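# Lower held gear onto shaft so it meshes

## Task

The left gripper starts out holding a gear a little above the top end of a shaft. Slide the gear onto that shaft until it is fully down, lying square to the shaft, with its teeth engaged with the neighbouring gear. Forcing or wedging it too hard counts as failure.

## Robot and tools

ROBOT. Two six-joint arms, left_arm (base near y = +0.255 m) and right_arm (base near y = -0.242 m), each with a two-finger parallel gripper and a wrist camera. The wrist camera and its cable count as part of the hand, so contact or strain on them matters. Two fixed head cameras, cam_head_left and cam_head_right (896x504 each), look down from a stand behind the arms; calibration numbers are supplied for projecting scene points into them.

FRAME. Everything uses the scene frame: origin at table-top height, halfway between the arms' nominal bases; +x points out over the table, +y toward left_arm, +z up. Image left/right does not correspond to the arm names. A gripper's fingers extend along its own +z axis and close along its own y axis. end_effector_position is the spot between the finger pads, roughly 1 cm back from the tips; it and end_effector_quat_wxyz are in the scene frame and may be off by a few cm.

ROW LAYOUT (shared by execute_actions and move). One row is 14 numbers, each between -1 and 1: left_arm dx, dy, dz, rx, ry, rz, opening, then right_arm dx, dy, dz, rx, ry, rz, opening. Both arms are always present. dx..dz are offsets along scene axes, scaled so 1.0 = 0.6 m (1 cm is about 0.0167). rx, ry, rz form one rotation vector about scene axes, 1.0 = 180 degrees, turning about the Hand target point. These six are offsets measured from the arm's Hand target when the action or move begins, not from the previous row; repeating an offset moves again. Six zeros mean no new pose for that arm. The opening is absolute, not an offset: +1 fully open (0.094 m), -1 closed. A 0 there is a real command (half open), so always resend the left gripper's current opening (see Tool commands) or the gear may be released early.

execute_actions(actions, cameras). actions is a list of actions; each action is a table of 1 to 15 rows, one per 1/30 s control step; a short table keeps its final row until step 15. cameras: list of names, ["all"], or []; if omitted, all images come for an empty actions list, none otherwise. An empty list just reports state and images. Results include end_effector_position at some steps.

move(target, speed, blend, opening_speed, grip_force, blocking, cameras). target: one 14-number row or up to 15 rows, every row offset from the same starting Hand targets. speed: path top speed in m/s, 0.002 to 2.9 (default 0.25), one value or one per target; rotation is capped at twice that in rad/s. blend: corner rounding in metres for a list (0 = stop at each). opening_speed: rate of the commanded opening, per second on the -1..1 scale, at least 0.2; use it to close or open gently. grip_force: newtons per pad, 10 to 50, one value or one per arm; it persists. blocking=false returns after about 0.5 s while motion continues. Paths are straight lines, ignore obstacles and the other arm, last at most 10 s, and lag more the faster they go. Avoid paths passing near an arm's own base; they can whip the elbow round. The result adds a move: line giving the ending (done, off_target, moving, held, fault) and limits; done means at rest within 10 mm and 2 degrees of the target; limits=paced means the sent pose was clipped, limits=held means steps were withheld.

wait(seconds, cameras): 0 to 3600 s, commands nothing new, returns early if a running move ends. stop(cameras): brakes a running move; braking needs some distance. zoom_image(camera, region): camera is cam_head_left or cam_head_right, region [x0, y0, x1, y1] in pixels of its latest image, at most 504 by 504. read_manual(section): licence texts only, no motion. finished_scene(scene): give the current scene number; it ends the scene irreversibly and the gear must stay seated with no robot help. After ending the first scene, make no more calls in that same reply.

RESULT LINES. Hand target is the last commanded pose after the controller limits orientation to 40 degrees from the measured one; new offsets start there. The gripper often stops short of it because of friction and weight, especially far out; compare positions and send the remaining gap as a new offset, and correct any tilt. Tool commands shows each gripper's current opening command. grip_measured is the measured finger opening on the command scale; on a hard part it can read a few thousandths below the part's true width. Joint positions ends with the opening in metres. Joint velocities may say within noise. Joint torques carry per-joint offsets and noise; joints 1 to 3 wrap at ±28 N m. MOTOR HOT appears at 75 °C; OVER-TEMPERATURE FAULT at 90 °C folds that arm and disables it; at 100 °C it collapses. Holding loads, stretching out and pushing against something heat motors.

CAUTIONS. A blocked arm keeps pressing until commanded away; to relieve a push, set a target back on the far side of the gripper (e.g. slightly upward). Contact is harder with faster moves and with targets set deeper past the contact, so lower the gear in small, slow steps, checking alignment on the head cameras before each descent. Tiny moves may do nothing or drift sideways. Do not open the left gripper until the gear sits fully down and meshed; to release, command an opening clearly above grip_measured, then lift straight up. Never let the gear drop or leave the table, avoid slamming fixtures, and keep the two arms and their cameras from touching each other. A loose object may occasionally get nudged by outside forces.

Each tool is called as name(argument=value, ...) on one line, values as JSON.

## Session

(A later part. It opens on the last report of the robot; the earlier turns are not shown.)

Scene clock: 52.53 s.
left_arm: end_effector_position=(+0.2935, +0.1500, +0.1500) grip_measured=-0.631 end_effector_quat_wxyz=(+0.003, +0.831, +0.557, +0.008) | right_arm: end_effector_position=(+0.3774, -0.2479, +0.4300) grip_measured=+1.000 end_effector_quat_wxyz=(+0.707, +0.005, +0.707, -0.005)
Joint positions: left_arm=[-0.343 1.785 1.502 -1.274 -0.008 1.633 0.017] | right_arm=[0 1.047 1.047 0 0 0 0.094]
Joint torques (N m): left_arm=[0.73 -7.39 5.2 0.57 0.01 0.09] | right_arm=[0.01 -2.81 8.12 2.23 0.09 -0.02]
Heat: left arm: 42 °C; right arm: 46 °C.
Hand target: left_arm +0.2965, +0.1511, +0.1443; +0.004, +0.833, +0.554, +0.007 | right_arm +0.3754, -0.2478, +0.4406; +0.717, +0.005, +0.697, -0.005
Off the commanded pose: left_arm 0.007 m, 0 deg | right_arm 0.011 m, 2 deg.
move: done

move(target=[[0.01,0,0.05,0,0,0,-1,0,0,0,0,0,0,1],[0.09,0,0.12,0,0,0,-1,0,0,0,0,0,0,1]], speed=0.2, blend=0.02, cameras=["all"])

zoom_image(camera="cam_head_left", region=[370, 150, 405, 185])

zoom_image(camera="cam_head_right", region=[368, 150, 403, 185])

zoom_image(camera="cam_head_right", region=[350, 145, 450, 245])

zoom_image(camera="cam_head_left", region=[350, 145, 450, 245])

Scene clock: 54.90 s.
left_arm: end_effector_position=(+0.3486, +0.1507, +0.2152) grip_measured=-0.631 end_effector_quat_wxyz=(+0.021, +0.829, +0.558, +0.023) | right_arm: end_effector_position=(+0.3774, -0.2479, +0.4300) grip_measured=+1.000 end_effector_quat_wxyz=(+0.707, +0.005, +0.707, -0.005)
Joint positions: left_arm=[-0.295 1.987 2.03 -1.553 -0.008 1.678 0.017] | right_arm=[0 1.047 1.047 0 0 0 0.094]
Joint torques (N m): left_arm=[0.43 -8.59 8.05 0.3 0.04 0.09] | right_arm=[0.01 -2.8 8.12 2.23 0.09 -0.03]
Heat: left arm: 42 °C; right arm: 46 °C.
Hand target: left_arm +0.3504, +0.1510, +0.2163; +0.004, +0.833, +0.554, +0.007 | right_arm +0.3754, -0.2478, +0.4406; +0.717, +0.005, +0.697, -0.005
Off the commanded pose: left_arm 0.002 m, 3 deg | right_arm 0.011 m, 2 deg.
joint sent to its limit (left arm) — joint 4 (wrist pitch), lower limit. The joint targets still meet the commanded pose.
move: off_target (left_arm); blend cut to 0.0153 m at target 1

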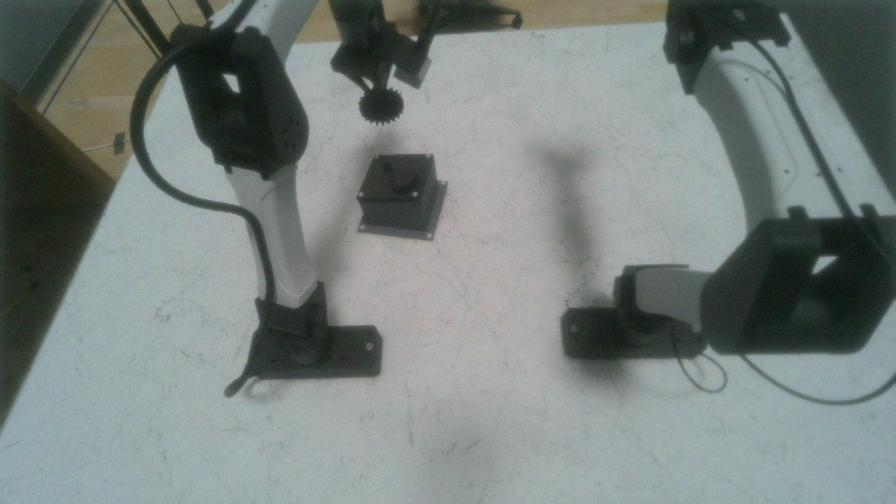

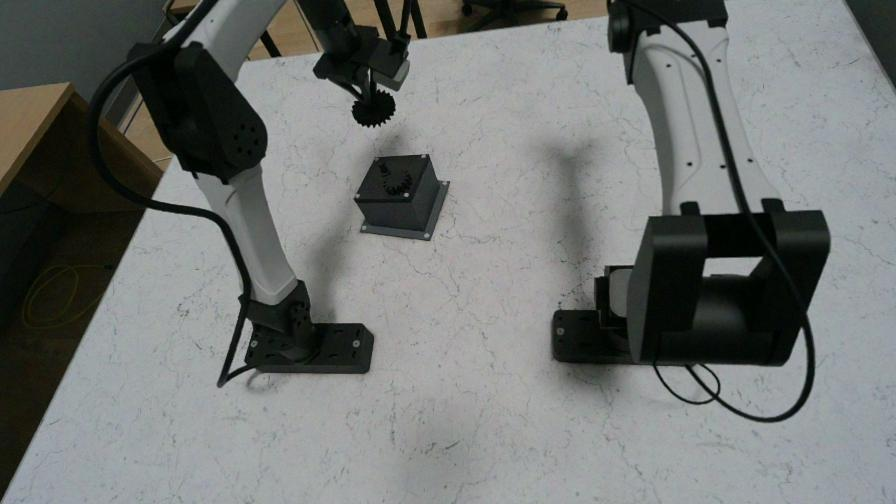

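Scaled by 14.400.

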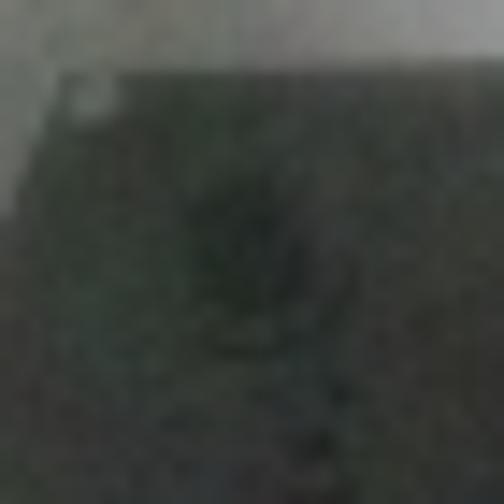

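Scaled by 14.400.

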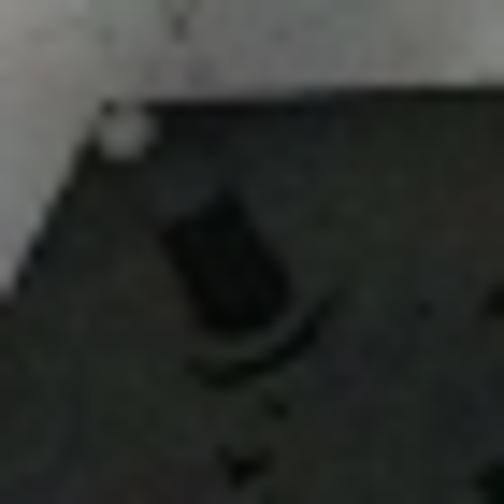

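Scaled by 5.040.

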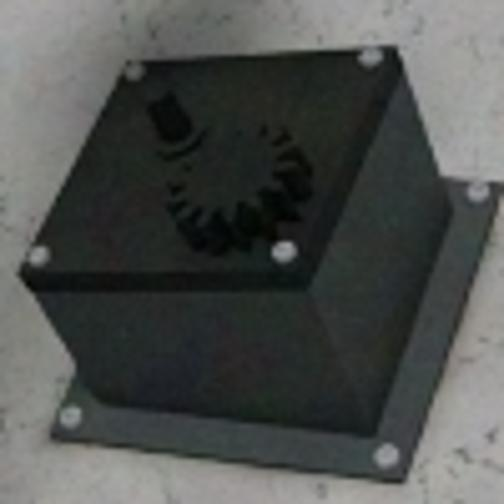

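Scaled by 5.040.

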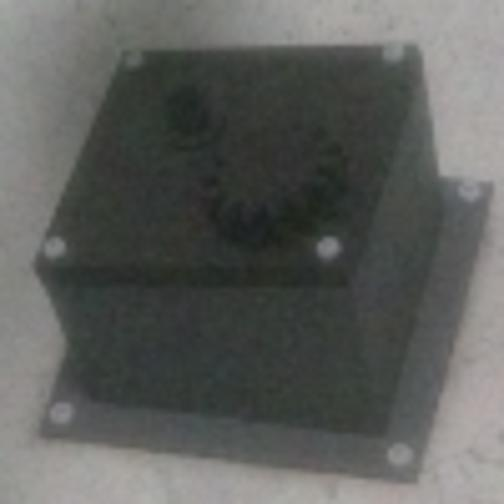

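move(target=[[-0.1133,-0.008,-0.02,0,0,0,-1,0,0,0,0,0,0,1],[-0.1,-0.0073,-0.08,0,0,0,-1,0,0,0,0,0,0,1],[-0.0932,-0.0045,-0.119,0,0,0,-1,0,0,0,0,0,0,1]], speed=[0.2,0.08,0.03])

move(target=[0,0.002,-0.001,0,0,0,-1,0,0,0,0,0,0,1], speed=0.015)

move(target=[0,0.0025,0,0,0,0,-1,0,0,0,0,0,0,1], speed=0.015)

Scene clock: 61.07 s.
left_arm: end_effector_position=(+0.2894, +0.1489, +0.1504) grip_measured=-0.631 end_effector_quat_wxyz=(-0.001, +0.830, +0.557, +0.004) | right_arm: end_effector_position=(+0.3774, -0.2479, +0.4300) grip_measured=+1.000 end_effector_quat_wxyz=(+0.707, +0.005, +0.707, -0.005)
Joint positions: left_arm=[-0.35 1.782 1.501 -1.287 -0.008 1.625 0.017] | right_arm=[0 1.047 1.047 0 0 0 0.094]
Joint torques (N m): left_arm=[0.43 -7.61 5.07 0.66 0.03 0.09] | right_arm=[0.03 -2.8 8.14 2.23 0.1 -0.03]
Heat: left arm: 43 °C; right arm: 47 °C.
Hand target: left_arm +0.2945, +0.1484, +0.1449; +0.003, +0.833, +0.554, +0.007 | right_arm +0.3754, -0.2478, +0.4406; +0.717, +0.005, +0.697, -0.005
Off the commanded pose: left_arm 0.007 m, 1 deg | right_arm 0.011 m, 2 deg.
move: done

Scene clock: 61.57 s.
left_arm: end_effector_position=(+0.2896, +0.1499, +0.1501) grip_measured=-0.631 end_effector_quat_wxyz=(-0.002, +0.831, +0.557, +0.004) | right_arm: end_effector_position=(+0.3774, -0.2479, +0.4300) grip_measured=+1.000 end_effector_quat_wxyz=(+0.707, +0.005, +0.707, -0.005)
Joint positions: left_arm=[-0.347 1.782 1.5 -1.286 -0.008 1.629 0.017] | right_arm=[0 1.047 1.047 0 0 0 0.094]
Joint torques (N m): left_arm=[0.54 -7.62 4.78 0.67 0.03 0.06] | right_arm=[0.03 -2.81 8.14 2.23 0.09 -0.02]
Heat: left arm: 43 °C; right arm: 47 °C.
Hand target: left_arm +0.2945, +0.1496, +0.1442; +0.004, +0.833, +0.554, +0.007 | right_arm +0.3754, -0.2478, +0.4406; +0.717, +0.005, +0.697, -0.005
Off the commanded pose: left_arm 0.008 m, 1 deg | right_arm 0.011 m, 2 deg.
move: done

Scene clock: 62.07 s.
left_arm: end_effector_position=(+0.2899, +0.1514, +0.1498) grip_measured=-0.631 end_effector_quat_wxyz=(-0.002, +0.830, +0.557, +0.004) | right_arm: end_effector_position=(+0.3774, -0.2479, +0.4300) grip_measured=+1.000 end_effector_quat_wxyz=(+0.707, +0.005, +0.707, -0.005)
Joint positions: left_arm=[-0.342 1.782 1.499 -1.286 -0.008 1.633 0.017] | right_arm=[0 1.047 1.047 0 0 0 0.094]
Joint torques (N m): left_arm=[0.5 -7.77 4.75 0.66 0.03 0.16] | right_arm=[0.02 -2.81 8.13 2.24 0.09 -0.03]
Heat: left arm: 43 °C; right arm: 47 °C.
Hand target: left_arm +0.2945, +0.1512, +0.1443; +0.004, +0.833, +0.554, +0.007 | right_arm +0.3754, -0.2478, +0.4406; +0.717, +0.005, +0.697, -0.005
Off the commanded pose: left_arm 0.007 m, 1 deg | right_arm 0.011 m, 2 deg.
move: done

move(target=[0,0.002,0,0,0,0,-1,0,0,0,0,0,0,1], speed=0.015)

move(target=[0,0.002,0,0,0,0,-1,0,0,0,0,0,0,1], speed=0.015)

Scene clock: 63.97 s.
left_arm: end_effector_position=(+0.2902, +0.1524, +0.1496) grip_measured=-0.631 end_effector_quat_wxyz=(-0.002, +0.831, +0.557, +0.003) | right_arm: end_effector_position=(+0.3774, -0.2479, +0.4300) grip_measured=+1.000 end_effector_quat_wxyz=(+0.707, +0.005, +0.707, -0.005)
Joint positions: left_arm=[-0.339 1.782 1.498 -1.285 -0.008 1.637 0.017] | right_arm=[0 1.047 1.047 0 0 0 0.094]
Joint torques (N m): left_arm=[0.53 -7.83 4.66 0.66 0.03 0.1] | right_arm=[0.02 -2.82 8.13 2.23 0.09 -0.02]
Heat: left arm: 43 °C; right arm: 47 °C.
Hand target: left_arm +0.2946, +0.1523, +0.1443; +0.004, +0.833, +0.554, +0.007 | right_arm +0.3754, -0.2478, +0.4406; +0.717, +0.005, +0.697, -0.005
Off the commanded pose: left_arm 0.007 m, 1 deg | right_arm 0.011 m, 2 deg.
move: done

Scene clock: 64.47 s.
left_arm: end_effector_position=(+0.2903, +0.1535, +0.1493) grip_measured=-0.631 end_effector_quat_wxyz=(-0.002, +0.831, +0.557, +0.003) | right_arm: end_effector_position=(+0.3774, -0.2479, +0.4300) grip_measured=+1.000 end_effector_quat_wxyz=(+0.707, +0.005, +0.707, -0.005)
Joint positions: left_arm=[-0.336 1.782 1.497 -1.285 -0.008 1.64 0.017] | right_arm=[0 1.047 1.047 0 0 0 0.094]
Joint torques (N m): left_arm=[0.51 -8.02 4.59 0.66 0.04 0.06] | right_arm=[0.03 -2.8 8.12 2.23 0.1 -0.03]
Heat: left arm: 43 °C; right arm: 47 °C.
Hand target: left_arm +0.2945, +0.1535, +0.1442; +0.004, +0.833, +0.554, +0.007 | right_arm +0.3754, -0.2478, +0.4406; +0.717, +0.005, +0.697, -0.005
Off the commanded pose: left_arm 0.007 m, 1 deg | right_arm 0.011 m, 2 deg.
move: done

move(target=[0,0.002,0,0,0,0,-1,0,0,0,0,0,0,1], speed=0.015)

move(target=[0,0.002,0,0,0,0,-1,0,0,0,0,0,0,1], speed=0.015, cameras=["all"])

zoom_image(camera="cam_head_right", region=[350, 135, 410, 195])

zoom_image(camera="cam_head_left", region=[355, 135, 415, 195])

Scene clock: 65.93 s.
left_arm: end_effector_position=(+0.2905, +0.1546, +0.1491) grip_measured=-0.631 end_effector_quat_wxyz=(-0.003, +0.831, +0.557, +0.003) | right_arm: end_effector_position=(+0.3774, -0.2479, +0.4300) grip_measured=+1.000 end_effector_quat_wxyz=(+0.707, +0.005, +0.707, -0.005)
Joint positions: left_arm=[-0.332 1.782 1.496 -1.285 -0.008 1.643 0.017] | right_arm=[0 1.047 1.047 0 0 0 0.094]
Joint torques (N m): left_arm=[0.53 -8.06 4.52 0.65 0.03 0.09] | right_arm=[-0.01 -2.82 8.13 2.23 0.09 -0.03]
Heat: left arm: 43 °C; right arm: 47 °C.
Hand target: left_arm +0.2945, +0.1547, +0.1443; +0.003, +0.833, +0.554, +0.007 | right_arm +0.3754, -0.2478, +0.4406; +0.717, +0.005, +0.697, -0.005
Off the commanded pose: left_arm 0.006 m, 1 deg | right_arm 0.011 m, 2 deg.
move: done

Scene clock: 66.43 s.
left_arm: end_effector_position=(+0.2907, +0.1556, +0.1488) grip_measured=-0.631 end_effector_quat_wxyz=(-0.003, +0.831, +0.557, +0.002) | right_arm: end_effector_position=(+0.3774, -0.2479, +0.4300) grip_measured=+1.000 end_effector_quat_wxyz=(+0.707, +0.005, +0.707, -0.005)
Joint positions: left_arm=[-0.329 1.782 1.495 -1.284 -0.007 1.647 0.017] | right_arm=[0 1.047 1.047 0 0 0 0.094]
Joint torques (N m): left_arm=[0.54 -8.27 4.45 0.64 0.01 0.1] | right_arm=[0.03 -2.82 8.14 2.23 0.1 -0.02]
Heat: left arm: 43 °C; right arm: 47 °C.
Hand target: left_arm +0.2945, +0.1559, +0.1442; +0.003, +0.833, +0.554, +0.007 | right_arm +0.3754, -0.2478, +0.4406; +0.717, +0.005, +0.697, -0.005
Off the commanded pose: left_arm 0.006 m, 1 deg | right_arm 0.011 m, 2 deg.
move: done

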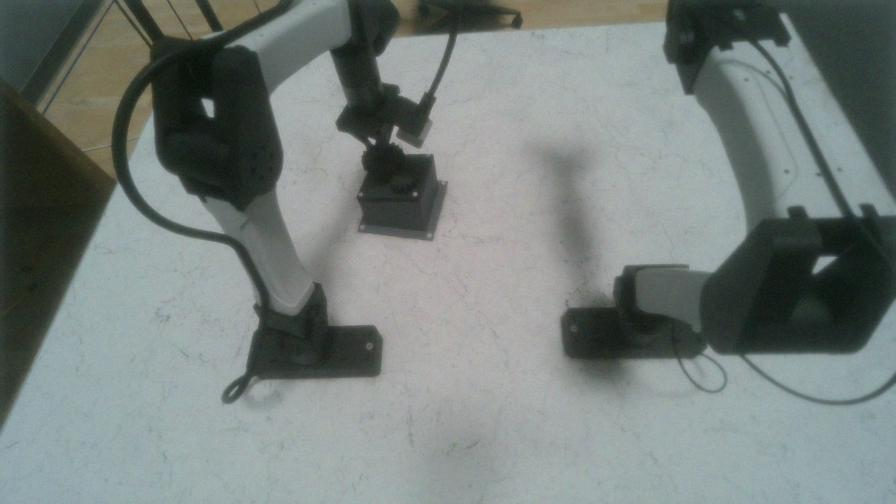

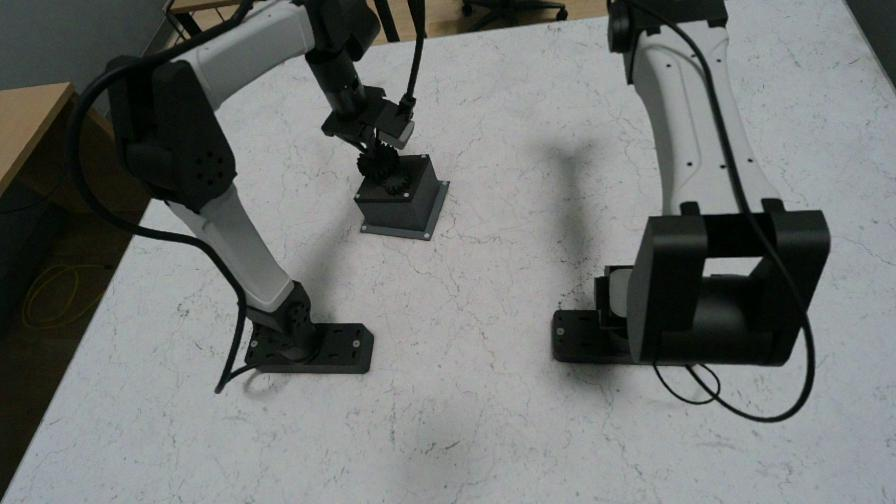

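Scaled by 8.400.

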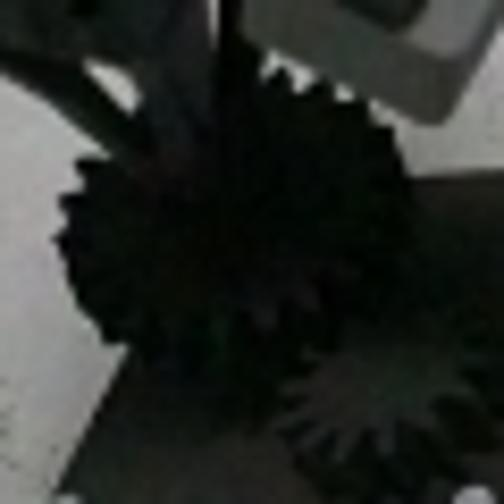

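Scaled by 8.400.

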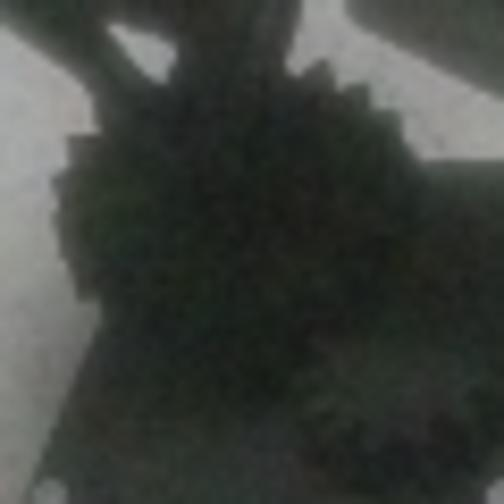

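move(target=[[-0.018,-0.013,0.05,0,0,0,-1,0,0,0,0,0,0,1],[-0.004,-0.0125,0.018,0,0,0,-1,0,0,0,0,0,0,1],[0,-0.0102,0,0,0,0,-1,0,0,0,0,0,0,1]], speed=[0.1,0.06,0.03])

move(target=[0.0005,0.001,-0.004,0,0,0,-1,0,0,0,0,0,0,1], speed=0.02)

move(target=[0.0005,0,-0.004,0,0,0,-1,0,0,0,0,0,0,1], speed=0.02)

Scene clock: 70.37 s.
left_arm: end_effector_position=(+0.2909, +0.1492, +0.1506) grip_measured=-0.631 end_effector_quat_wxyz=(+0.004, +0.831, +0.556, +0.008) | right_arm: end_effector_position=(+0.3774, -0.2479, +0.4300) grip_measured=+1.000 end_effector_quat_wxyz=(+0.707, +0.005, +0.707, -0.005)
Joint positions: left_arm=[-0.347 1.775 1.492 -1.273 -0.007 1.631 0.017] | right_arm=[0 1.047 1.047 0 0 0 0.094]
Joint torques (N m): left_arm=[0.66 -6.9 5.44 0.55 0.02 0.07] | right_arm=[0.02 -2.8 8.12 2.23 0.09 -0.02]
Heat: left arm: 43 °C; right arm: 47 °C.
Hand target: left_arm +0.2946, +0.1498, +0.1442; +0.004, +0.833, +0.554, +0.007 | right_arm +0.3754, -0.2478, +0.4406; +0.717, +0.005, +0.697, -0.005
Off the commanded pose: left_arm 0.007 m, 0 deg | right_arm 0.011 m, 2 deg.
move: done

Scene clock: 70.87 s.
left_arm: end_effector_position=(+0.2908, +0.1505, +0.1500) grip_measured=-0.631 end_effector_quat_wxyz=(+0.003, +0.830, +0.557, +0.007) | right_arm: end_effector_position=(+0.3774, -0.2479, +0.4300) grip_measured=+1.000 end_effector_quat_wxyz=(+0.707, +0.005, +0.707, -0.005)
Joint positions: left_arm=[-0.344 1.775 1.49 -1.272 -0.007 1.631 0.017] | right_arm=[0 1.047 1.047 0 0 0 0.094]
Joint torques (N m): left_arm=[0.49 -6.78 4.94 0.63 0.02 0.09] | right_arm=[0.01 -2.8 8.14 2.23 0.09 -0.03]
Heat: left arm: 43 °C; right arm: 47 °C.
Hand target: left_arm +0.2949, +0.1504, +0.1418; +0.004, +0.833, +0.554, +0.007 | right_arm +0.3754, -0.2478, +0.4406; +0.717, +0.005, +0.697, -0.005
Off the commanded pose: left_arm 0.009 m, 0 deg | right_arm 0.011 m, 2 deg.
move: done

Scene clock: 71.37 s.
left_arm: end_effector_position=(+0.2908, +0.1505, +0.1498) grip_measured=-0.631 end_effector_quat_wxyz=(+0.003, +0.830, +0.557, +0.007) | right_arm: end_effector_position=(+0.3774, -0.2479, +0.4300) grip_measured=+1.000 end_effector_quat_wxyz=(+0.707, +0.005, +0.707, -0.005)
Joint positions: left_arm=[-0.344 1.775 1.489 -1.271 -0.007 1.632 0.017] | right_arm=[0 1.047 1.047 0 0 0 0.094]
Joint torques (N m): left_arm=[0.49 -6.71 4.29 0.72 0.02 0.08] | right_arm=[0.01 -2.81 8.13 2.24 0.1 -0.02]
Heat: left arm: 42 °C; right arm: 47 °C.
Hand target: left_arm +0.2952, +0.1504, +0.1395; +0.004, +0.833, +0.554, +0.007 | right_arm +0.3754, -0.2478, +0.4406; +0.717, +0.005, +0.697, -0.005
Off the commanded pose: left_arm 0.011 m, 0 deg | right_arm 0.011 m, 2 deg.
move: off_target (left_arm)

move(target=[[-0.03,-0.006,0.055,0,0,0,-1,0,0,0,0,0,0,1],[-0.0085,-0.005,0.02,0,0,0,-1,0,0,0,0,0,0,1],[-0.005,-0.0035,0.0015,0,0,0,-1,0,0,0,0,0,0,1]], speed=[0.1,0.06,0.03])

move(target=[0,0.005,0,0,0,0,-1,0,0,0,0,0,0,1], speed=0.015)

Scene clock: 74.90 s.
left_arm: end_effector_position=(+0.2863, +0.1493, +0.1506) grip_measured=-0.631 end_effector_quat_wxyz=(+0.001, +0.830, +0.557, +0.006) | right_arm: end_effector_position=(+0.3774, -0.2479, +0.4300) grip_measured=+1.000 end_effector_quat_wxyz=(+0.707, +0.005, +0.707, -0.005)
Joint positions: left_arm=[-0.352 1.764 1.479 -1.277 -0.008 1.623 0.017] | right_arm=[0 1.047 1.047 0 0 0 0.094]
Joint velocities: left_arm=[within noise] | right_arm=[-0.046 -0.002 -0.012 -0.066 -0.022 0.022 0]
Joint torques (N m): left_arm=[0.43 -6.24 4.51 0.76 0.02 0.03] | right_arm=[0.02 -2.81 8.12 2.23 0.1 -0.03]
Heat: left arm: 42 °C; right arm: 47 °C.
Hand target: left_arm +0.2922, +0.1482, +0.1404; +0.004, +0.833, +0.554, +0.008 | right_arm +0.3754, -0.2478, +0.4406; +0.717, +0.005, +0.697, -0.005
Off the commanded pose: left_arm 0.012 m, 1 deg | right_arm 0.011 m, 2 deg.
move: off_target (left_arm)

Scene clock: 75.47 s.
left_arm: end_effector_position=(+0.2867, +0.1519, +0.1500) grip_measured=-0.631 end_effector_quat_wxyz=(+0.001, +0.830, +0.557, +0.005) | right_arm: end_effector_position=(+0.3774, -0.2479, +0.4300) grip_measured=+1.000 end_effector_quat_wxyz=(+0.707, +0.005, +0.707, -0.005)
Joint positions: left_arm=[-0.344 1.764 1.477 -1.277 -0.007 1.631 0.017] | right_arm=[0 1.047 1.047 0 0 0 0.094]
Joint torques (N m): left_arm=[0.51 -6.74 4.33 0.75 0.02 0.12] | right_arm=[0.02 -2.81 8.14 2.23 0.09 -0.03]
Heat: left arm: 42 °C; right arm: 47 °C.
Hand target: left_arm +0.2921, +0.1513, +0.1403; +0.003, +0.833, +0.554, +0.007 | right_arm +0.3754, -0.2478, +0.4406; +0.717, +0.005, +0.697, -0.005
Off the commanded pose: left_arm 0.011 m, 1 deg | right_arm 0.011 m, 2 deg.
move: off_target (left_arm)

move(target=[[0.004,0.001,0,0,0,0,-1,0,0,0,0,0,0,1],[0.004,-0.009,0,0,0,0,-1,0,0,0,0,0,0,1]], speed=0.02)

move(target=[0.002,0,0,0,0,0,-1,0,0,0,0,0,0,1], speed=0.015)

Scene clock: 76.97 s.
left_arm: end_effector_position=(+0.2874, +0.1513, +0.1500) grip_measured=-0.631 end_effector_quat_wxyz=(+0.002, +0.832, +0.555, +0.006) | right_arm: end_effector_position=(+0.3774, -0.2479, +0.4300) grip_measured=+1.000 end_effector_quat_wxyz=(+0.707, +0.005, +0.707, -0.005)
Joint positions: left_arm=[-0.344 1.764 1.477 -1.273 -0.007 1.635 0.017] | right_arm=[0 1.047 1.047 0 0 0 0.094]
Joint torques (N m): left_arm=[-0.55 -5.46 6 0.69 0.02 -0.08] | right_arm=[0.01 -2.8 8.14 2.23 0.09 -0.02]
Heat: left arm: 42 °C; right arm: 47 °C.
Hand target: left_arm +0.2946, +0.1459, +0.1403; +0.004, +0.833, +0.554, +0.007 | right_arm +0.3754, -0.2478, +0.4406; +0.717, +0.005, +0.697, -0.005
Off the commanded pose: left_arm 0.013 m, 0 deg | right_arm 0.011 m, 2 deg.
move: off_target (left_arm)

Scene clock: 77.47 s.
left_arm: end_effector_position=(+0.2874, +0.1513, +0.1500) grip_measured=-0.631 end_effector_quat_wxyz=(+0.002, +0.832, +0.555, +0.006) | right_arm: end_effector_position=(+0.3774, -0.2479, +0.4300) grip_measured=+1.000 end_effector_quat_wxyz=(+0.707, +0.005, +0.707, -0.005)
Joint positions: left_arm=[-0.344 1.764 1.477 -1.273 -0.007 1.635 0.017] | right_arm=[0 1.047 1.047 0 0 0 0.094]
Joint torques (N m): left_arm=[-0.42 -4.98 6.49 0.7 0.01 -0.07] | right_arm=[-0.01 -2.82 8.13 2.23 0.09 -0.02]
Heat: left arm: 42 °C; right arm: 47 °C.
Hand target: left_arm +0.2958, +0.1459, +0.1403; +0.004, +0.833, +0.554, +0.007 | right_arm +0.3754, -0.2478, +0.4406; +0.717, +0.005, +0.697, -0.005
Off the commanded pose: left_arm 0.014 m, 0 deg | right_arm 0.011 m, 2 deg.
move: off_target (left_arm)

move(target=[0.0025,-0.001,0,0,0,0,-1,0,0,0,0,0,0,1], speed=0.015)

move(target=[0.0015,-0.001,0,0,0,0,-1,0,0,0,0,0,0,1], speed=0.015)

move(target=[0.0015,-0.001,0,0,0,0,-1,0,0,0,0,0,0,1], speed=0.015)

Scene clock: 79.53 s.
left_arm: end_effector_position=(+0.2895, +0.1506, +0.1499) grip_measured=-0.631 end_effector_quat_wxyz=(+0.003, +0.832, +0.555, +0.006) | right_arm: end_effector_position=(+0.3774, -0.2479, +0.4300) grip_measured=+1.000 end_effector_quat_wxyz=(+0.707, +0.005, +0.707, -0.005)
Joint positions: left_arm=[-0.344 1.771 1.486 -1.273 -0.007 1.635 0.017] | right_arm=[0 1.047 1.047 0 0 0 0.094]
Joint torques (N m): left_arm=[-0.42 -5.2 6.43 0.67 0.02 -0.08] | right_arm=[0.02 -2.82 8.13 2.23 0.09 -0.02]
Heat: left arm: 42 °C; right arm: 47 °C.
Hand target: left_arm +0.2973, +0.1453, +0.1404; +0.004, +0.833, +0.554, +0.008 | right_arm +0.3754, -0.2478, +0.4406; +0.717, +0.005, +0.697, -0.005
Off the commanded pose: left_arm 0.013 m, 0 deg | right_arm 0.011 m, 2 deg.
move: off_target (left_arm)

Scene clock: 80.03 s.
left_arm: end_effector_position=(+0.2906, +0.1502, +0.1498) grip_measured=-0.631 end_effector_quat_wxyz=(+0.003, +0.832, +0.555, +0.007) | right_arm: end_effector_position=(+0.3774, -0.2479, +0.4300) grip_measured=+1.000 end_effector_quat_wxyz=(+0.707, +0.005, +0.707, -0.005)
Joint positions: left_arm=[-0.344 1.775 1.49 -1.273 -0.007 1.635 0.017] | right_arm=[0 1.047 1.047 0 0 0 0.094]
Joint torques (N m): left_arm=[-0.54 -5.26 6.43 0.65 0.01 -0.07] | right_arm=[0.02 -2.81 8.13 2.23 0.09 -0.03]
Heat: left arm: 42 °C; right arm: 47 °C.
Hand target: left_arm +0.2982, +0.1447, +0.1404; +0.004, +0.833, +0.554, +0.007 | right_arm +0.3754, -0.2478, +0.4406; +0.717, +0.005, +0.697, -0.005
Off the commanded pose: left_arm 0.013 m, 0 deg | right_arm 0.011 m, 2 deg.
move: off_target (left_arm)

Scene clock: 80.60 s.
left_arm: end_effector_position=(+0.2926, +0.1492, +0.1494) grip_measured=-0.631 end_effector_quat_wxyz=(+0.004, +0.832, +0.555, +0.007) | right_arm: end_effector_position=(+0.3774, -0.2479, +0.4300) grip_measured=+1.000 end_effector_quat_wxyz=(+0.707, +0.005, +0.707, -0.005)
Joint positions: left_arm=[-0.346 1.782 1.496 -1.271 -0.007 1.635 0.017] | right_arm=[0 1.047 1.047 0 0 0 0.094]
Joint torques (N m): left_arm=[-0.51 -5.46 6.39 0.63 0.02 -0.09] | right_arm=[0.01 -2.82 8.14 2.24 0.1 -0.02]
Heat: left arm: 42 °C; right arm: 47 °C.
Hand target: left_arm +0.2990, +0.1441, +0.1404; +0.004, +0.833, +0.554, +0.007 | right_arm +0.3754, -0.2478, +0.4406; +0.717, +0.005, +0.697, -0.005
Off the commanded pose: left_arm 0.012 m, 0 deg | right_arm 0.011 m, 2 deg.
move: off_target (left_arm)

move(target=[0,-0.002,0,0,0,0,-1,0,0,0,0,0,0,1], speed=0.015)

move(target=[0,-0.002,0,0,0,0,-1,0,0,0,0,0,0,1], speed=0.015, cameras=["all"])

zoom_image(camera="cam_head_right", region=[350, 135, 410, 195])

zoom_image(camera="cam_head_left", region=[355, 135, 415, 195])

Scene clock: 81.83 s.
left_arm: end_effector_position=(+0.2927, +0.1487, +0.1495) grip_measured=-0.631 end_effector_quat_wxyz=(+0.004, +0.832, +0.555, +0.008) | right_arm: end_effector_position=(+0.3774, -0.2479, +0.4300) grip_measured=+1.000 end_effector_quat_wxyz=(+0.707, +0.005, +0.707, -0.005)
Joint positions: left_arm=[-0.347 1.782 1.497 -1.27 -0.008 1.633 0.017] | right_arm=[0 1.047 1.047 0 0 0 0.094]
Joint torques (N m): left_arm=[-0.65 -5.33 6.52 0.62 0.02 -0.11] | right_arm=[-0.02 -2.8 8.13 2.22 0.09 -0.03]
Heat: left arm: 42 °C; right arm: 47 °C.
Hand target: left_arm +0.2990, +0.1430, +0.1404; +0.003, +0.833, +0.554, +0.008 | right_arm +0.3754, -0.2478, +0.4406; +0.717, +0.005, +0.697, -0.005
Off the commanded pose: left_arm 0.013 m, 0 deg | right_arm 0.011 m, 2 deg.
move: off_target (left_arm)

Scene clock: 82.33 s.
left_arm: end_effector_position=(+0.2932, +0.1478, +0.1497) grip_measured=-0.631 end_effector_quat_wxyz=(+0.004, +0.832, +0.555, +0.009) | right_arm: end_effector_position=(+0.3774, -0.2479, +0.4300) grip_measured=+1.000 end_effector_quat_wxyz=(+0.707, +0.005, +0.707, -0.005)
Joint positions: left_arm=[-0.35 1.784 1.5 -1.27 -0.01 1.631 0.017] | right_arm=[0 1.047 1.047 0 0 0 0.094]
Joint torques (N m): left_arm=[-0.7 -5.45 6.43 0.62 0.05 -0.11] | right_arm=[0.03 -2.82 8.12 2.23 0.09 -0.02]
Heat: left arm: 42 °C; right arm: 47 °C.
Hand target: left_arm +0.2990, +0.1418, +0.1404; +0.004, +0.833, +0.554, +0.007 | right_arm +0.3754, -0.2478, +0.4406; +0.717, +0.005, +0.697, -0.005
Off the commanded pose: left_arm 0.013 m, 0 deg | right_arm 0.011 m, 2 deg.
move: off_target (left_arm)

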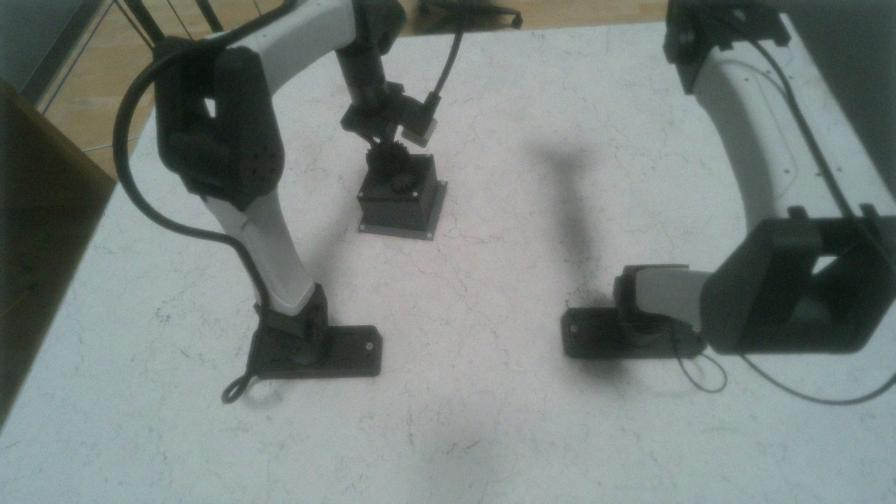

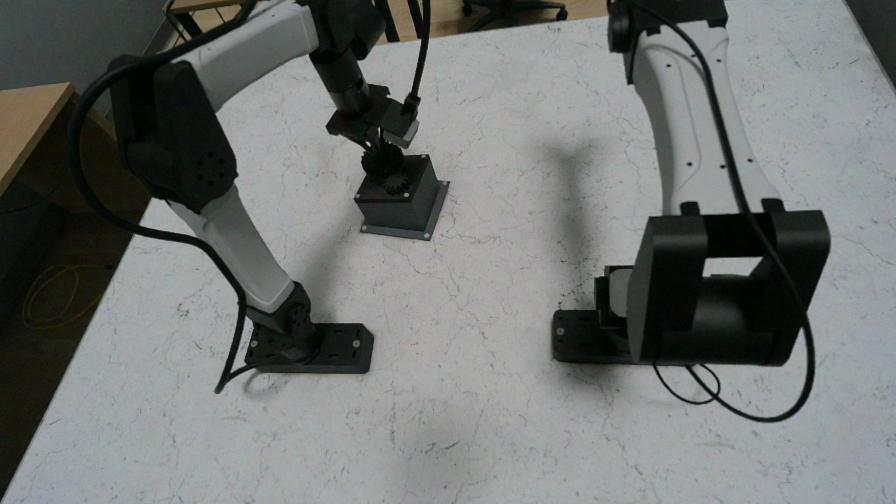

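Scaled by 8.400.

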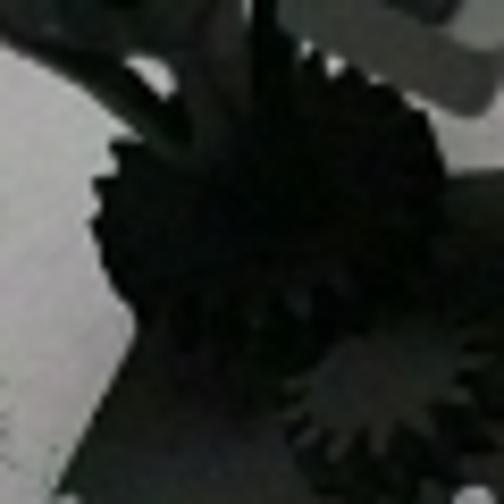

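Scaled by 8.400.

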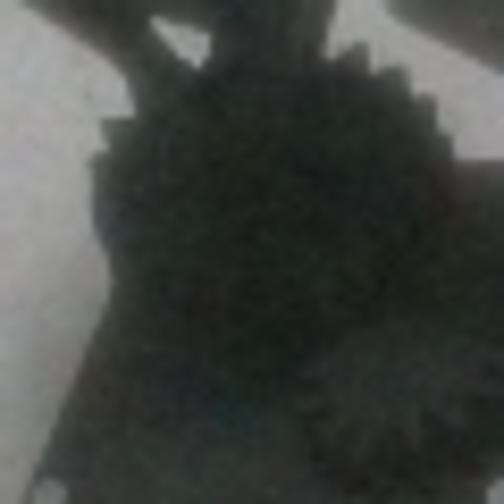

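move(target=[-0.003,0.004,-0.005,0,0,0,-1,0,0,0,0,0,0,1], speed=0.02)

move(target=[0,0.002,-0.003,0,0,0,-1,0,0,0,0,0,0,1], speed=0.02)

Scene clock: 86.77 s.
left_arm: end_effector_position=(+0.2933, +0.1477, +0.1497) grip_measured=-0.631 end_effector_quat_wxyz=(+0.004, +0.832, +0.555, +0.009) | right_arm: end_effector_position=(+0.3774, -0.2479, +0.4300) grip_measured=+1.000 end_effector_quat_wxyz=(+0.707, +0.005, +0.707, -0.005)
Joint positions: left_arm=[-0.35 1.784 1.5 -1.269 -0.01 1.631 0.017] | right_arm=[0 1.047 1.047 0 0 0 0.094]
Joint torques (N m): left_arm=[-0.27 -6.19 4.34 0.75 0.04 -0.08] | right_arm=[0.02 -2.81 8.14 2.23 0.1 -0.02]
Heat: left arm: 42 °C; right arm: 47 °C.
Hand target: left_arm +0.2973, +0.1441, +0.1374; +0.004, +0.833, +0.554, +0.008 | right_arm +0.3754, -0.2478, +0.4406; +0.717, +0.005, +0.697, -0.005
Off the commanded pose: left_arm 0.013 m, 0 deg | right_arm 0.011 m, 2 deg.
move: off_target (left_arm)

Scene clock: 87.27 s.
left_arm: end_effector_position=(+0.2933, +0.1478, +0.1494) grip_measured=-0.631 end_effector_quat_wxyz=(+0.004, +0.832, +0.555, +0.009) | right_arm: end_effector_position=(+0.3774, -0.2479, +0.4300) grip_measured=+1.000 end_effector_quat_wxyz=(+0.707, +0.005, +0.707, -0.005)
Joint positions: left_arm=[-0.35 1.784 1.499 -1.268 -0.01 1.631 0.017] | right_arm=[0 1.047 1.047 0 0 0 0.094]
Joint torques (N m): left_arm=[0.06 -6.26 3.69 0.8 0.05 -0.02] | right_arm=[0.03 -2.81 8.13 2.23 0.09 -0.03]
Heat: left arm: 42 °C; right arm: 47 °C.
Hand target: left_arm +0.2973, +0.1453, +0.1356; +0.004, +0.833, +0.554, +0.008 | right_arm +0.3754, -0.2478, +0.4406; +0.717, +0.005, +0.697, -0.005
Off the commanded pose: left_arm 0.015 m, 0 deg | right_arm 0.011 m, 2 deg.
move: off_target (left_arm)

move(target=[0,0.003,0,0,0,0,-1,0,0,0,0,0,0,1], speed=0.015)

move(target=[0,0.002,0,0,0,0,-1,0,0,0,0,0,0,1], speed=0.015)

move(target=[0,0.002,0,0,0,0,-1,0,0,0,0,0,0,1], speed=0.015)

move(target=[0,0.002,0,0,0,0,-1,0,0,0,0,0,0,1], speed=0.015)

Scene clock: 88.40 s.
left_arm: end_effector_position=(+0.2934, +0.1480, +0.1493) grip_measured=-0.631 end_effector_quat_wxyz=(+0.004, +0.832, +0.555, +0.009) | right_arm: end_effector_position=(+0.3774, -0.2479, +0.4300) grip_measured=+1.000 end_effector_quat_wxyz=(+0.707, +0.005, +0.707, -0.005)
Joint positions: left_arm=[-0.349 1.784 1.498 -1.268 -0.01 1.631 0.017] | right_arm=[0 1.047 1.047 0 0 0 0.094]
Joint torques (N m): left_arm=[0.34 -6.45 3.43 0.82 0.05 0.02] | right_arm=[0.02 -2.81 8.13 2.23 0.09 -0.03]
Heat: left arm: 42 °C; right arm: 47 °C.
Hand target: left_arm +0.2973, +0.1471, +0.1356; +0.004, +0.833, +0.554, +0.008 | right_arm +0.3754, -0.2478, +0.4406; +0.717, +0.005, +0.697, -0.005
Off the commanded pose: left_arm 0.014 m, 0 deg | right_arm 0.011 m, 2 deg.
move: off_target (left_arm)

Scene clock: 88.90 s.
left_arm: end_effector_position=(+0.2934, +0.1486, +0.1491) grip_measured=-0.631 end_effector_quat_wxyz=(+0.004, +0.831, +0.556, +0.008) | right_arm: end_effector_position=(+0.3774, -0.2479, +0.4300) grip_measured=+1.000 end_effector_quat_wxyz=(+0.707, +0.005, +0.707, -0.005)
Joint positions: left_arm=[-0.346 1.784 1.497 -1.268 -0.007 1.631 0.017] | right_arm=[0 1.047 1.047 0 0 0 0.094]
Joint torques (N m): left_arm=[0.39 -6.57 3.37 0.81 0.02 0.07] | right_arm=[0.01 -2.81 8.14 2.23 0.09 -0.03]
Heat: left arm: 42 °C; right arm: 47 °C.
Hand target: left_arm +0.2973, +0.1483, +0.1356; +0.004, +0.833, +0.554, +0.008 | right_arm +0.3754, -0.2478, +0.4406; +0.717, +0.005, +0.697, -0.005
Off the commanded pose: left_arm 0.014 m, 0 deg | right_arm 0.011 m, 2 deg.
move: off_target (left_arm)

Scene clock: 89.40 s.
left_arm: end_effector_position=(+0.2933, +0.1490, +0.1489) grip_measured=-0.631 end_effector_quat_wxyz=(+0.005, +0.830, +0.557, +0.006) | right_arm: end_effector_position=(+0.3774, -0.2479, +0.4300) grip_measured=+1.000 end_effector_quat_wxyz=(+0.707, +0.005, +0.707, -0.005)
Joint positions: left_arm=[-0.343 1.784 1.497 -1.268 -0.003 1.631 0.017] | right_arm=[0 1.047 1.047 0 0 0 0.094]
Joint torques (N m): left_arm=[0.4 -6.76 3.33 0.81 -0.02 0.08] | right_arm=[0.02 -2.82 8.13 2.23 0.1 -0.03]
Heat: left arm: 42 °C; right arm: 47 °C.
Hand target: left_arm +0.2972, +0.1494, +0.1356; +0.004, +0.833, +0.554, +0.007 | right_arm +0.3754, -0.2478, +0.4406; +0.717, +0.005, +0.697, -0.005
Off the commanded pose: left_arm 0.014 m, 1 deg | right_arm 0.011 m, 2 deg.
move: off_target (left_arm)

Scene clock: 89.90 s.
left_arm: end_effector_position=(+0.2931, +0.1497, +0.1488) grip_measured=-0.631 end_effector_quat_wxyz=(+0.006, +0.830, +0.558, +0.005) | right_arm: end_effector_position=(+0.3774, -0.2479, +0.4300) grip_measured=+1.000 end_effector_quat_wxyz=(+0.707, +0.005, +0.707, -0.005)
Joint positions: left_arm=[-0.34 1.783 1.495 -1.267 0 1.634 0.017] | right_arm=[0 1.047 1.047 0 0 0 0.094]
Joint torques (N m): left_arm=[0.43 -6.76 3.3 0.8 -0.04 0.08] | right_arm=[0.01 -2.81 8.16 2.23 0.09 -0.02]
Heat: left arm: 42 °C; right arm: 47 °C.
Hand target: left_arm +0.2973, +0.1508, +0.1356; +0.004, +0.833, +0.554, +0.008 | right_arm +0.3754, -0.2478, +0.4406; +0.717, +0.005, +0.697, -0.005
Off the commanded pose: left_arm 0.014 m, 1 deg | right_arm 0.011 m, 2 deg.
move: off_target (left_arm)

move(target=[[-0.065,-0.008,0.07,0,0,0,-1,0,0,0,0,0,0,1],[-0.027,-0.0075,0.042,0,0,0,-1,0,0,0,0,0,0,1],[-0.0217,-0.0062,0.025,0,0,0,-1,0,0,0,0,0,0,1]], speed=[0.12,0.06,0.04], cameras=["all"])

zoom_image(camera="cam_head_right", region=[350, 135, 420, 205])

zoom_image(camera="cam_head_left", region=[350, 135, 420, 205])

Scene clock: 96.13 s.
left_arm: end_effector_position=(+0.2805, +0.1471, +0.1547) grip_measured=-0.631 end_effector_quat_wxyz=(+0.001, +0.830, +0.557, +0.008) | right_arm: end_effector_position=(+0.3774, -0.2479, +0.4300) grip_measured=+1.000 end_effector_quat_wxyz=(+0.707, +0.005, +0.707, -0.005)
Joint positions: left_arm=[-0.366 1.743 1.471 -1.287 -0.011 1.609 0.017] | right_arm=[0 1.047 1.047 0 0 0 0.094]
Joint torques (N m): left_arm=[0.66 -6.94 5.87 0.53 0.05 0.09] | right_arm=[0.02 -2.84 8.13 2.23 0.1 -0.03]
Heat: left arm: 42 °C; right arm: 47 °C.
Hand target: left_arm +0.2842, +0.1470, +0.1505; +0.003, +0.833, +0.554, +0.007 | right_arm +0.3754, -0.2478, +0.4406; +0.717, +0.005, +0.697, -0.005
Off the commanded pose: left_arm 0.006 m, 1 deg | right_arm 0.011 m, 2 deg.
move: done

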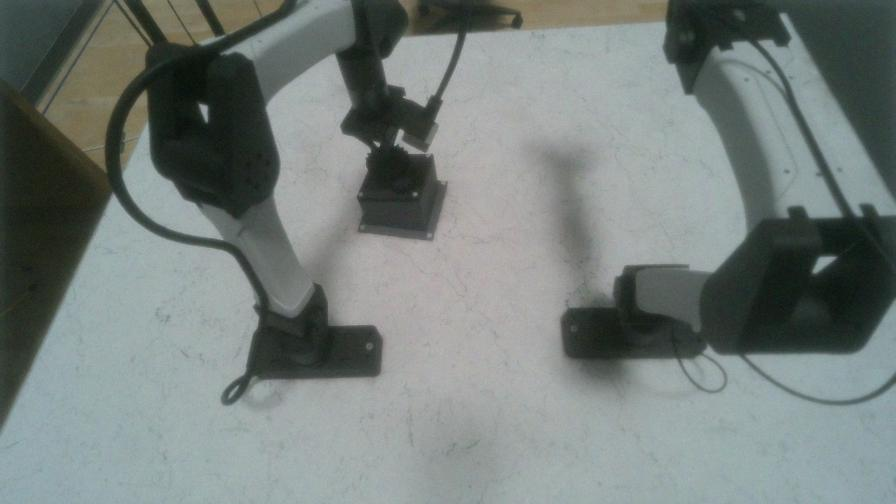

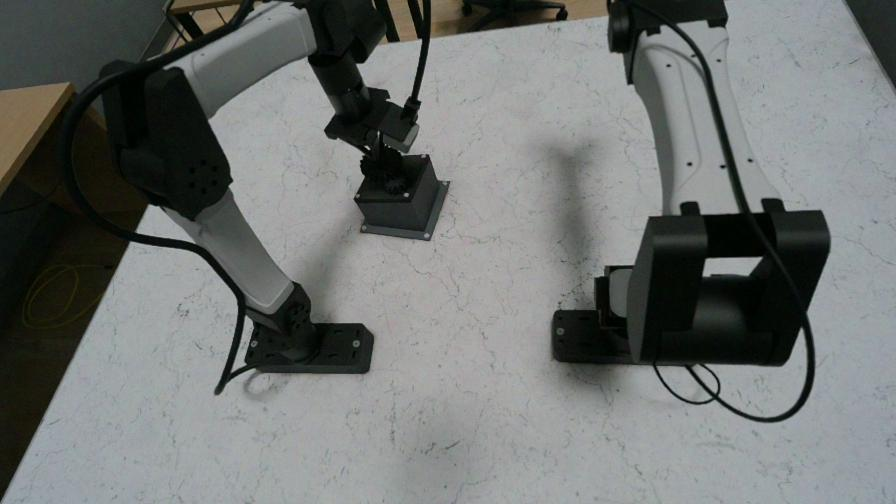

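Scaled by 7.200.

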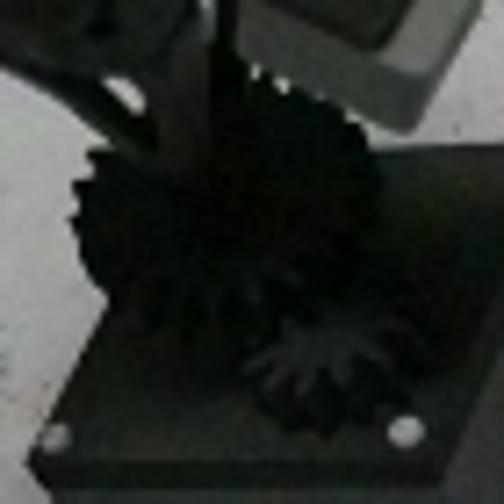

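Scaled by 7.200.

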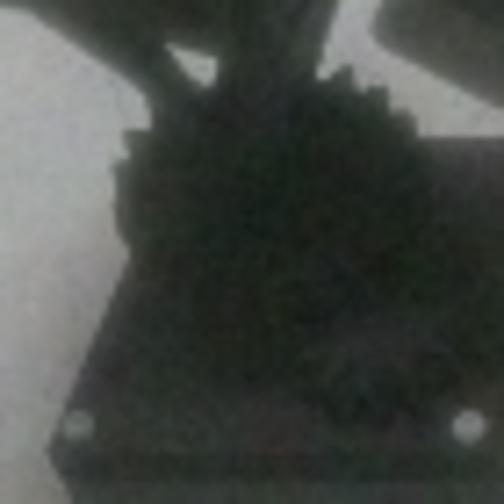

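move(target=[0.0013,-0.002,-0.006,0,0,0,-1,0,0,0,0,0,0,1], speed=0.03)

move(target=[0.0005,0,-0.005,0,0,0,-1,0,0,0,0,0,0,1], speed=0.02)

Scene clock: 97.60 s.
left_arm: end_effector_position=(+0.2811, +0.1468, +0.1525) grip_measured=-0.631 end_effector_quat_wxyz=(+0.002, +0.830, +0.557, +0.008) | right_arm: end_effector_position=(+0.3774, -0.2479, +0.4300) grip_measured=+1.000 end_effector_quat_wxyz=(+0.707, +0.005, +0.707, -0.005)
Joint positions: left_arm=[-0.366 1.746 1.465 -1.278 -0.011 1.609 0.017] | right_arm=[0 1.047 1.047 0 0 0 0.094]
Joint torques (N m): left_arm=[0.4 -6.63 5.75 0.54 0.06 0.07] | right_arm=[0.02 -2.81 8.13 2.23 0.1 -0.02]
Heat: left arm: 42 °C; right arm: 47 °C.
Hand target: left_arm +0.2850, +0.1458, +0.1470; +0.003, +0.833, +0.554, +0.008 | right_arm +0.3754, -0.2478, +0.4406; +0.717, +0.005, +0.697, -0.005
Off the commanded pose: left_arm 0.007 m, 1 deg | right_arm 0.011 m, 2 deg.
move: done

Scene clock: 98.10 s.
left_arm: end_effector_position=(+0.2814, +0.1468, +0.1519) grip_measured=-0.631 end_effector_quat_wxyz=(+0.002, +0.830, +0.557, +0.008) | right_arm: end_effector_position=(+0.3774, -0.2479, +0.4300) grip_measured=+1.000 end_effector_quat_wxyz=(+0.707, +0.005, +0.707, -0.005)
Joint positions: left_arm=[-0.366 1.746 1.463 -1.275 -0.011 1.609 0.017] | right_arm=[0 1.047 1.047 0 0 0 0.094]
Joint torques (N m): left_arm=[0.38 -6.57 4.94 0.64 0.06 0.09] | right_arm=[0.02 -2.81 8.14 2.23 0.09 -0.02]
Heat: left arm: 42 °C; right arm: 47 °C.
Hand target: left_arm +0.2853, +0.1457, +0.1440; +0.004, +0.833, +0.554, +0.008 | right_arm +0.3754, -0.2478, +0.4406; +0.717, +0.005, +0.697, -0.005
Off the commanded pose: left_arm 0.009 m, 1 deg | right_arm 0.011 m, 2 deg.
move: done

move(target=[0.001,-0.0015,-0.004,0,0,0,-1,0,0,0,0,0,0,1], speed=0.02)

move(target=[0.002,-0.0015,0,0,0,0,-1,0,0,0,0,0,0,1], speed=0.02)

Scene clock: 100.13 s.
left_arm: end_effector_position=(+0.2814, +0.1468, +0.1517) grip_measured=-0.631 end_effector_quat_wxyz=(+0.002, +0.830, +0.557, +0.008) | right_arm: end_effector_position=(+0.3774, -0.2479, +0.4300) grip_measured=+1.000 end_effector_quat_wxyz=(+0.707, +0.005, +0.707, -0.005)
Joint positions: left_arm=[-0.366 1.746 1.462 -1.274 -0.011 1.609 0.017] | right_arm=[0 1.047 1.047 0 0 0 0.094]
Joint torques (N m): left_arm=[0.27 -6.26 4.55 0.74 0.05 0.07] | right_arm=[0.02 -2.81 8.13 2.23 0.09 -0.03]
Heat: left arm: 42 °C; right arm: 47 °C.
Hand target: left_arm +0.2859, +0.1449, +0.1416; +0.004, +0.833, +0.554, +0.008 | right_arm +0.3754, -0.2478, +0.4406; +0.717, +0.005, +0.697, -0.005
Off the commanded pose: left_arm 0.011 m, 1 deg | right_arm 0.011 m, 2 deg.
move: off_target (left_arm)

Scene clock: 100.63 s.
left_arm: end_effector_position=(+0.2814, +0.1468, +0.1517) grip_measured=-0.631 end_effector_quat_wxyz=(+0.002, +0.830, +0.557, +0.008) | right_arm: end_effector_position=(+0.3774, -0.2479, +0.4300) grip_measured=+1.000 end_effector_quat_wxyz=(+0.707, +0.005, +0.707, -0.005)
Joint positions: left_arm=[-0.366 1.746 1.462 -1.274 -0.011 1.609 0.017] | right_arm=[0 1.047 1.047 0 0 0 0.094]
Joint torques (N m): left_arm=[0.13 -5.79 5.11 0.71 0.05 0.04] | right_arm=[0.01 -2.82 8.14 2.24 0.09 -0.03]
Heat: left arm: 42 °C; right arm: 48 °C.
Hand target: left_arm +0.2871, +0.1440, +0.1416; +0.004, +0.833, +0.554, +0.008 | right_arm +0.3754, -0.2478, +0.4406; +0.717, +0.005, +0.697, -0.005
Off the commanded pose: left_arm 0.012 m, 1 deg | right_arm 0.011 m, 2 deg.
move: off_target (left_arm)

wait(seconds=0, cameras=["all"])

zoom_image(camera="cam_head_right", region=[355, 140, 405, 190])

zoom_image(camera="cam_head_left", region=[360, 140, 410, 190])

Scene clock: 101.70 s.
left_arm: end_effector_position=(+0.2814, +0.1468, +0.1517) grip_measured=-0.631 end_effector_quat_wxyz=(+0.002, +0.830, +0.557, +0.008) | right_arm: end_effector_position=(+0.3774, -0.2479, +0.4300) grip_measured=+1.000 end_effector_quat_wxyz=(+0.707, +0.005, +0.707, -0.005)
Joint positions: left_arm=[-0.366 1.746 1.462 -1.274 -0.011 1.609 0.017] | right_arm=[0 1.047 1.047 0 0 0 0.094]
Joint torques (N m): left_arm=[0.12 -5.79 5.14 0.7 0.06 0.05] | right_arm=[0.03 -2.81 8.13 2.23 0.09 -0.02]
Heat: left arm: 42 °C; right arm: 48 °C.
Hand target: left_arm +0.2871, +0.1440, +0.1416; +0.004, +0.833, +0.554, +0.008 | right_arm +0.3754, -0.2478, +0.4406; +0.717, +0.005, +0.697, -0.005
Tool commands: left_gripper/opening=-1.0 right_gripper/opening=+1.0
Off the commanded pose: left_arm 0.012 m, 1 deg | right_arm 0.011 m, 2 deg.

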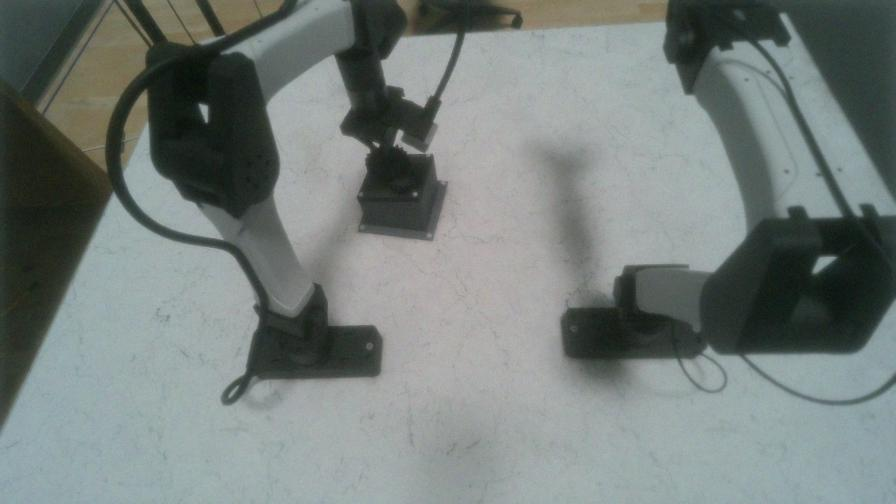

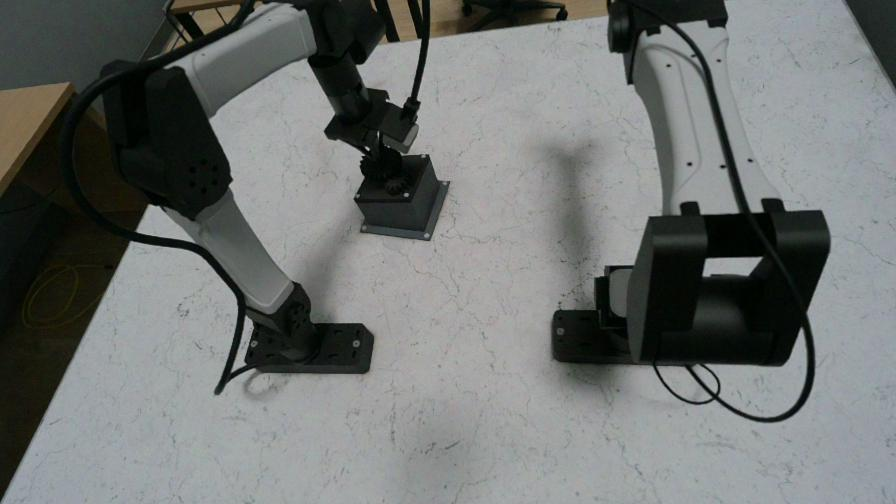

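Scaled by 10.080.

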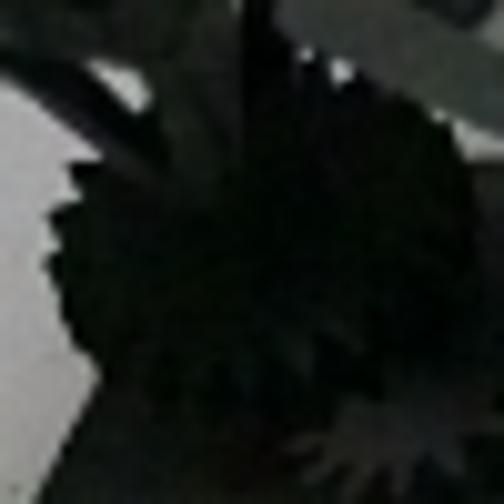

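Scaled by 10.080.

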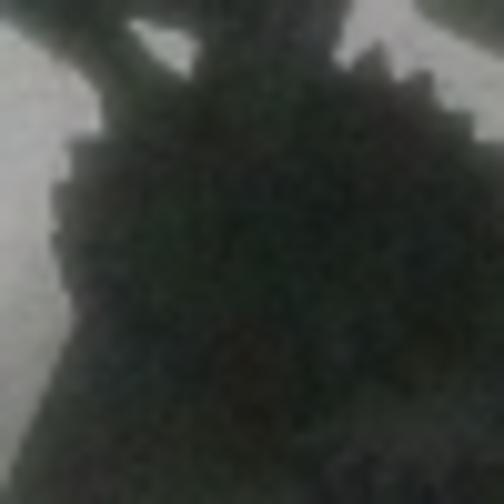

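move(target=[[-0.042,0.002,0.055,0,0,0,-1,0,0,0,0,0,0,1],[-0.014,0.0005,0.025,0,0,0,-1,0,0,0,0,0,0,1],[-0.0085,0.0017,0.005,0,0,0,-1,0,0,0,0,0,0,1]], speed=[0.12,0.06,0.03])

move(target=[0.0005,0,-0.004,0,0,0,-1,0,0,0,0,0,0,1], speed=0.02)

Scene clock: 108.33 s.
left_arm: end_effector_position=(+0.2778, +0.1459, +0.1525) grip_measured=-0.631 end_effector_quat_wxyz=(+0.003, +0.830, +0.557, +0.008) | right_arm: end_effector_position=(+0.3774, -0.2479, +0.4300) grip_measured=+1.000 end_effector_quat_wxyz=(+0.707, +0.005, +0.707, -0.005)
Joint positions: left_arm=[-0.372 1.733 1.45 -1.274 -0.011 1.602 0.017] | right_arm=[0 1.047 1.047 0 0 0 0.094]
Joint torques (N m): left_arm=[0.43 -6.19 5.16 0.63 0.06 0.13] | right_arm=[0.02 -2.81 8.12 2.23 0.09 -0.02]
Heat: left arm: 42 °C; right arm: 48 °C.
Hand target: left_arm +0.2820, +0.1450, +0.1445; +0.003, +0.833, +0.554, +0.007 | right_arm +0.3754, -0.2478, +0.4406; +0.717, +0.005, +0.697, -0.005
Off the commanded pose: left_arm 0.009 m, 1 deg | right_arm 0.011 m, 2 deg.
move: done

Scene clock: 108.83 s.
left_arm: end_effector_position=(+0.2779, +0.1459, +0.1523) grip_measured=-0.631 end_effector_quat_wxyz=(+0.003, +0.831, +0.557, +0.009) | right_arm: end_effector_position=(+0.3774, -0.2479, +0.4300) grip_measured=+1.000 end_effector_quat_wxyz=(+0.707, +0.005, +0.707, -0.005)
Joint positions: left_arm=[-0.372 1.733 1.449 -1.272 -0.011 1.604 0.017] | right_arm=[0 1.047 1.047 0 0 0 0.094]
Joint torques (N m): left_arm=[0.5 -6.15 4.53 0.71 0.05 0.08] | right_arm=[0.02 -2.82 8.14 2.23 0.09 -0.02]
Heat: left arm: 42 °C; right arm: 48 °C.
Hand target: left_arm +0.2823, +0.1450, +0.1421; +0.003, +0.833, +0.554, +0.007 | right_arm +0.3754, -0.2478, +0.4406; +0.717, +0.005, +0.697, -0.005
Off the commanded pose: left_arm 0.011 m, 0 deg | right_arm 0.011 m, 2 deg.
move: off_target (left_arm)


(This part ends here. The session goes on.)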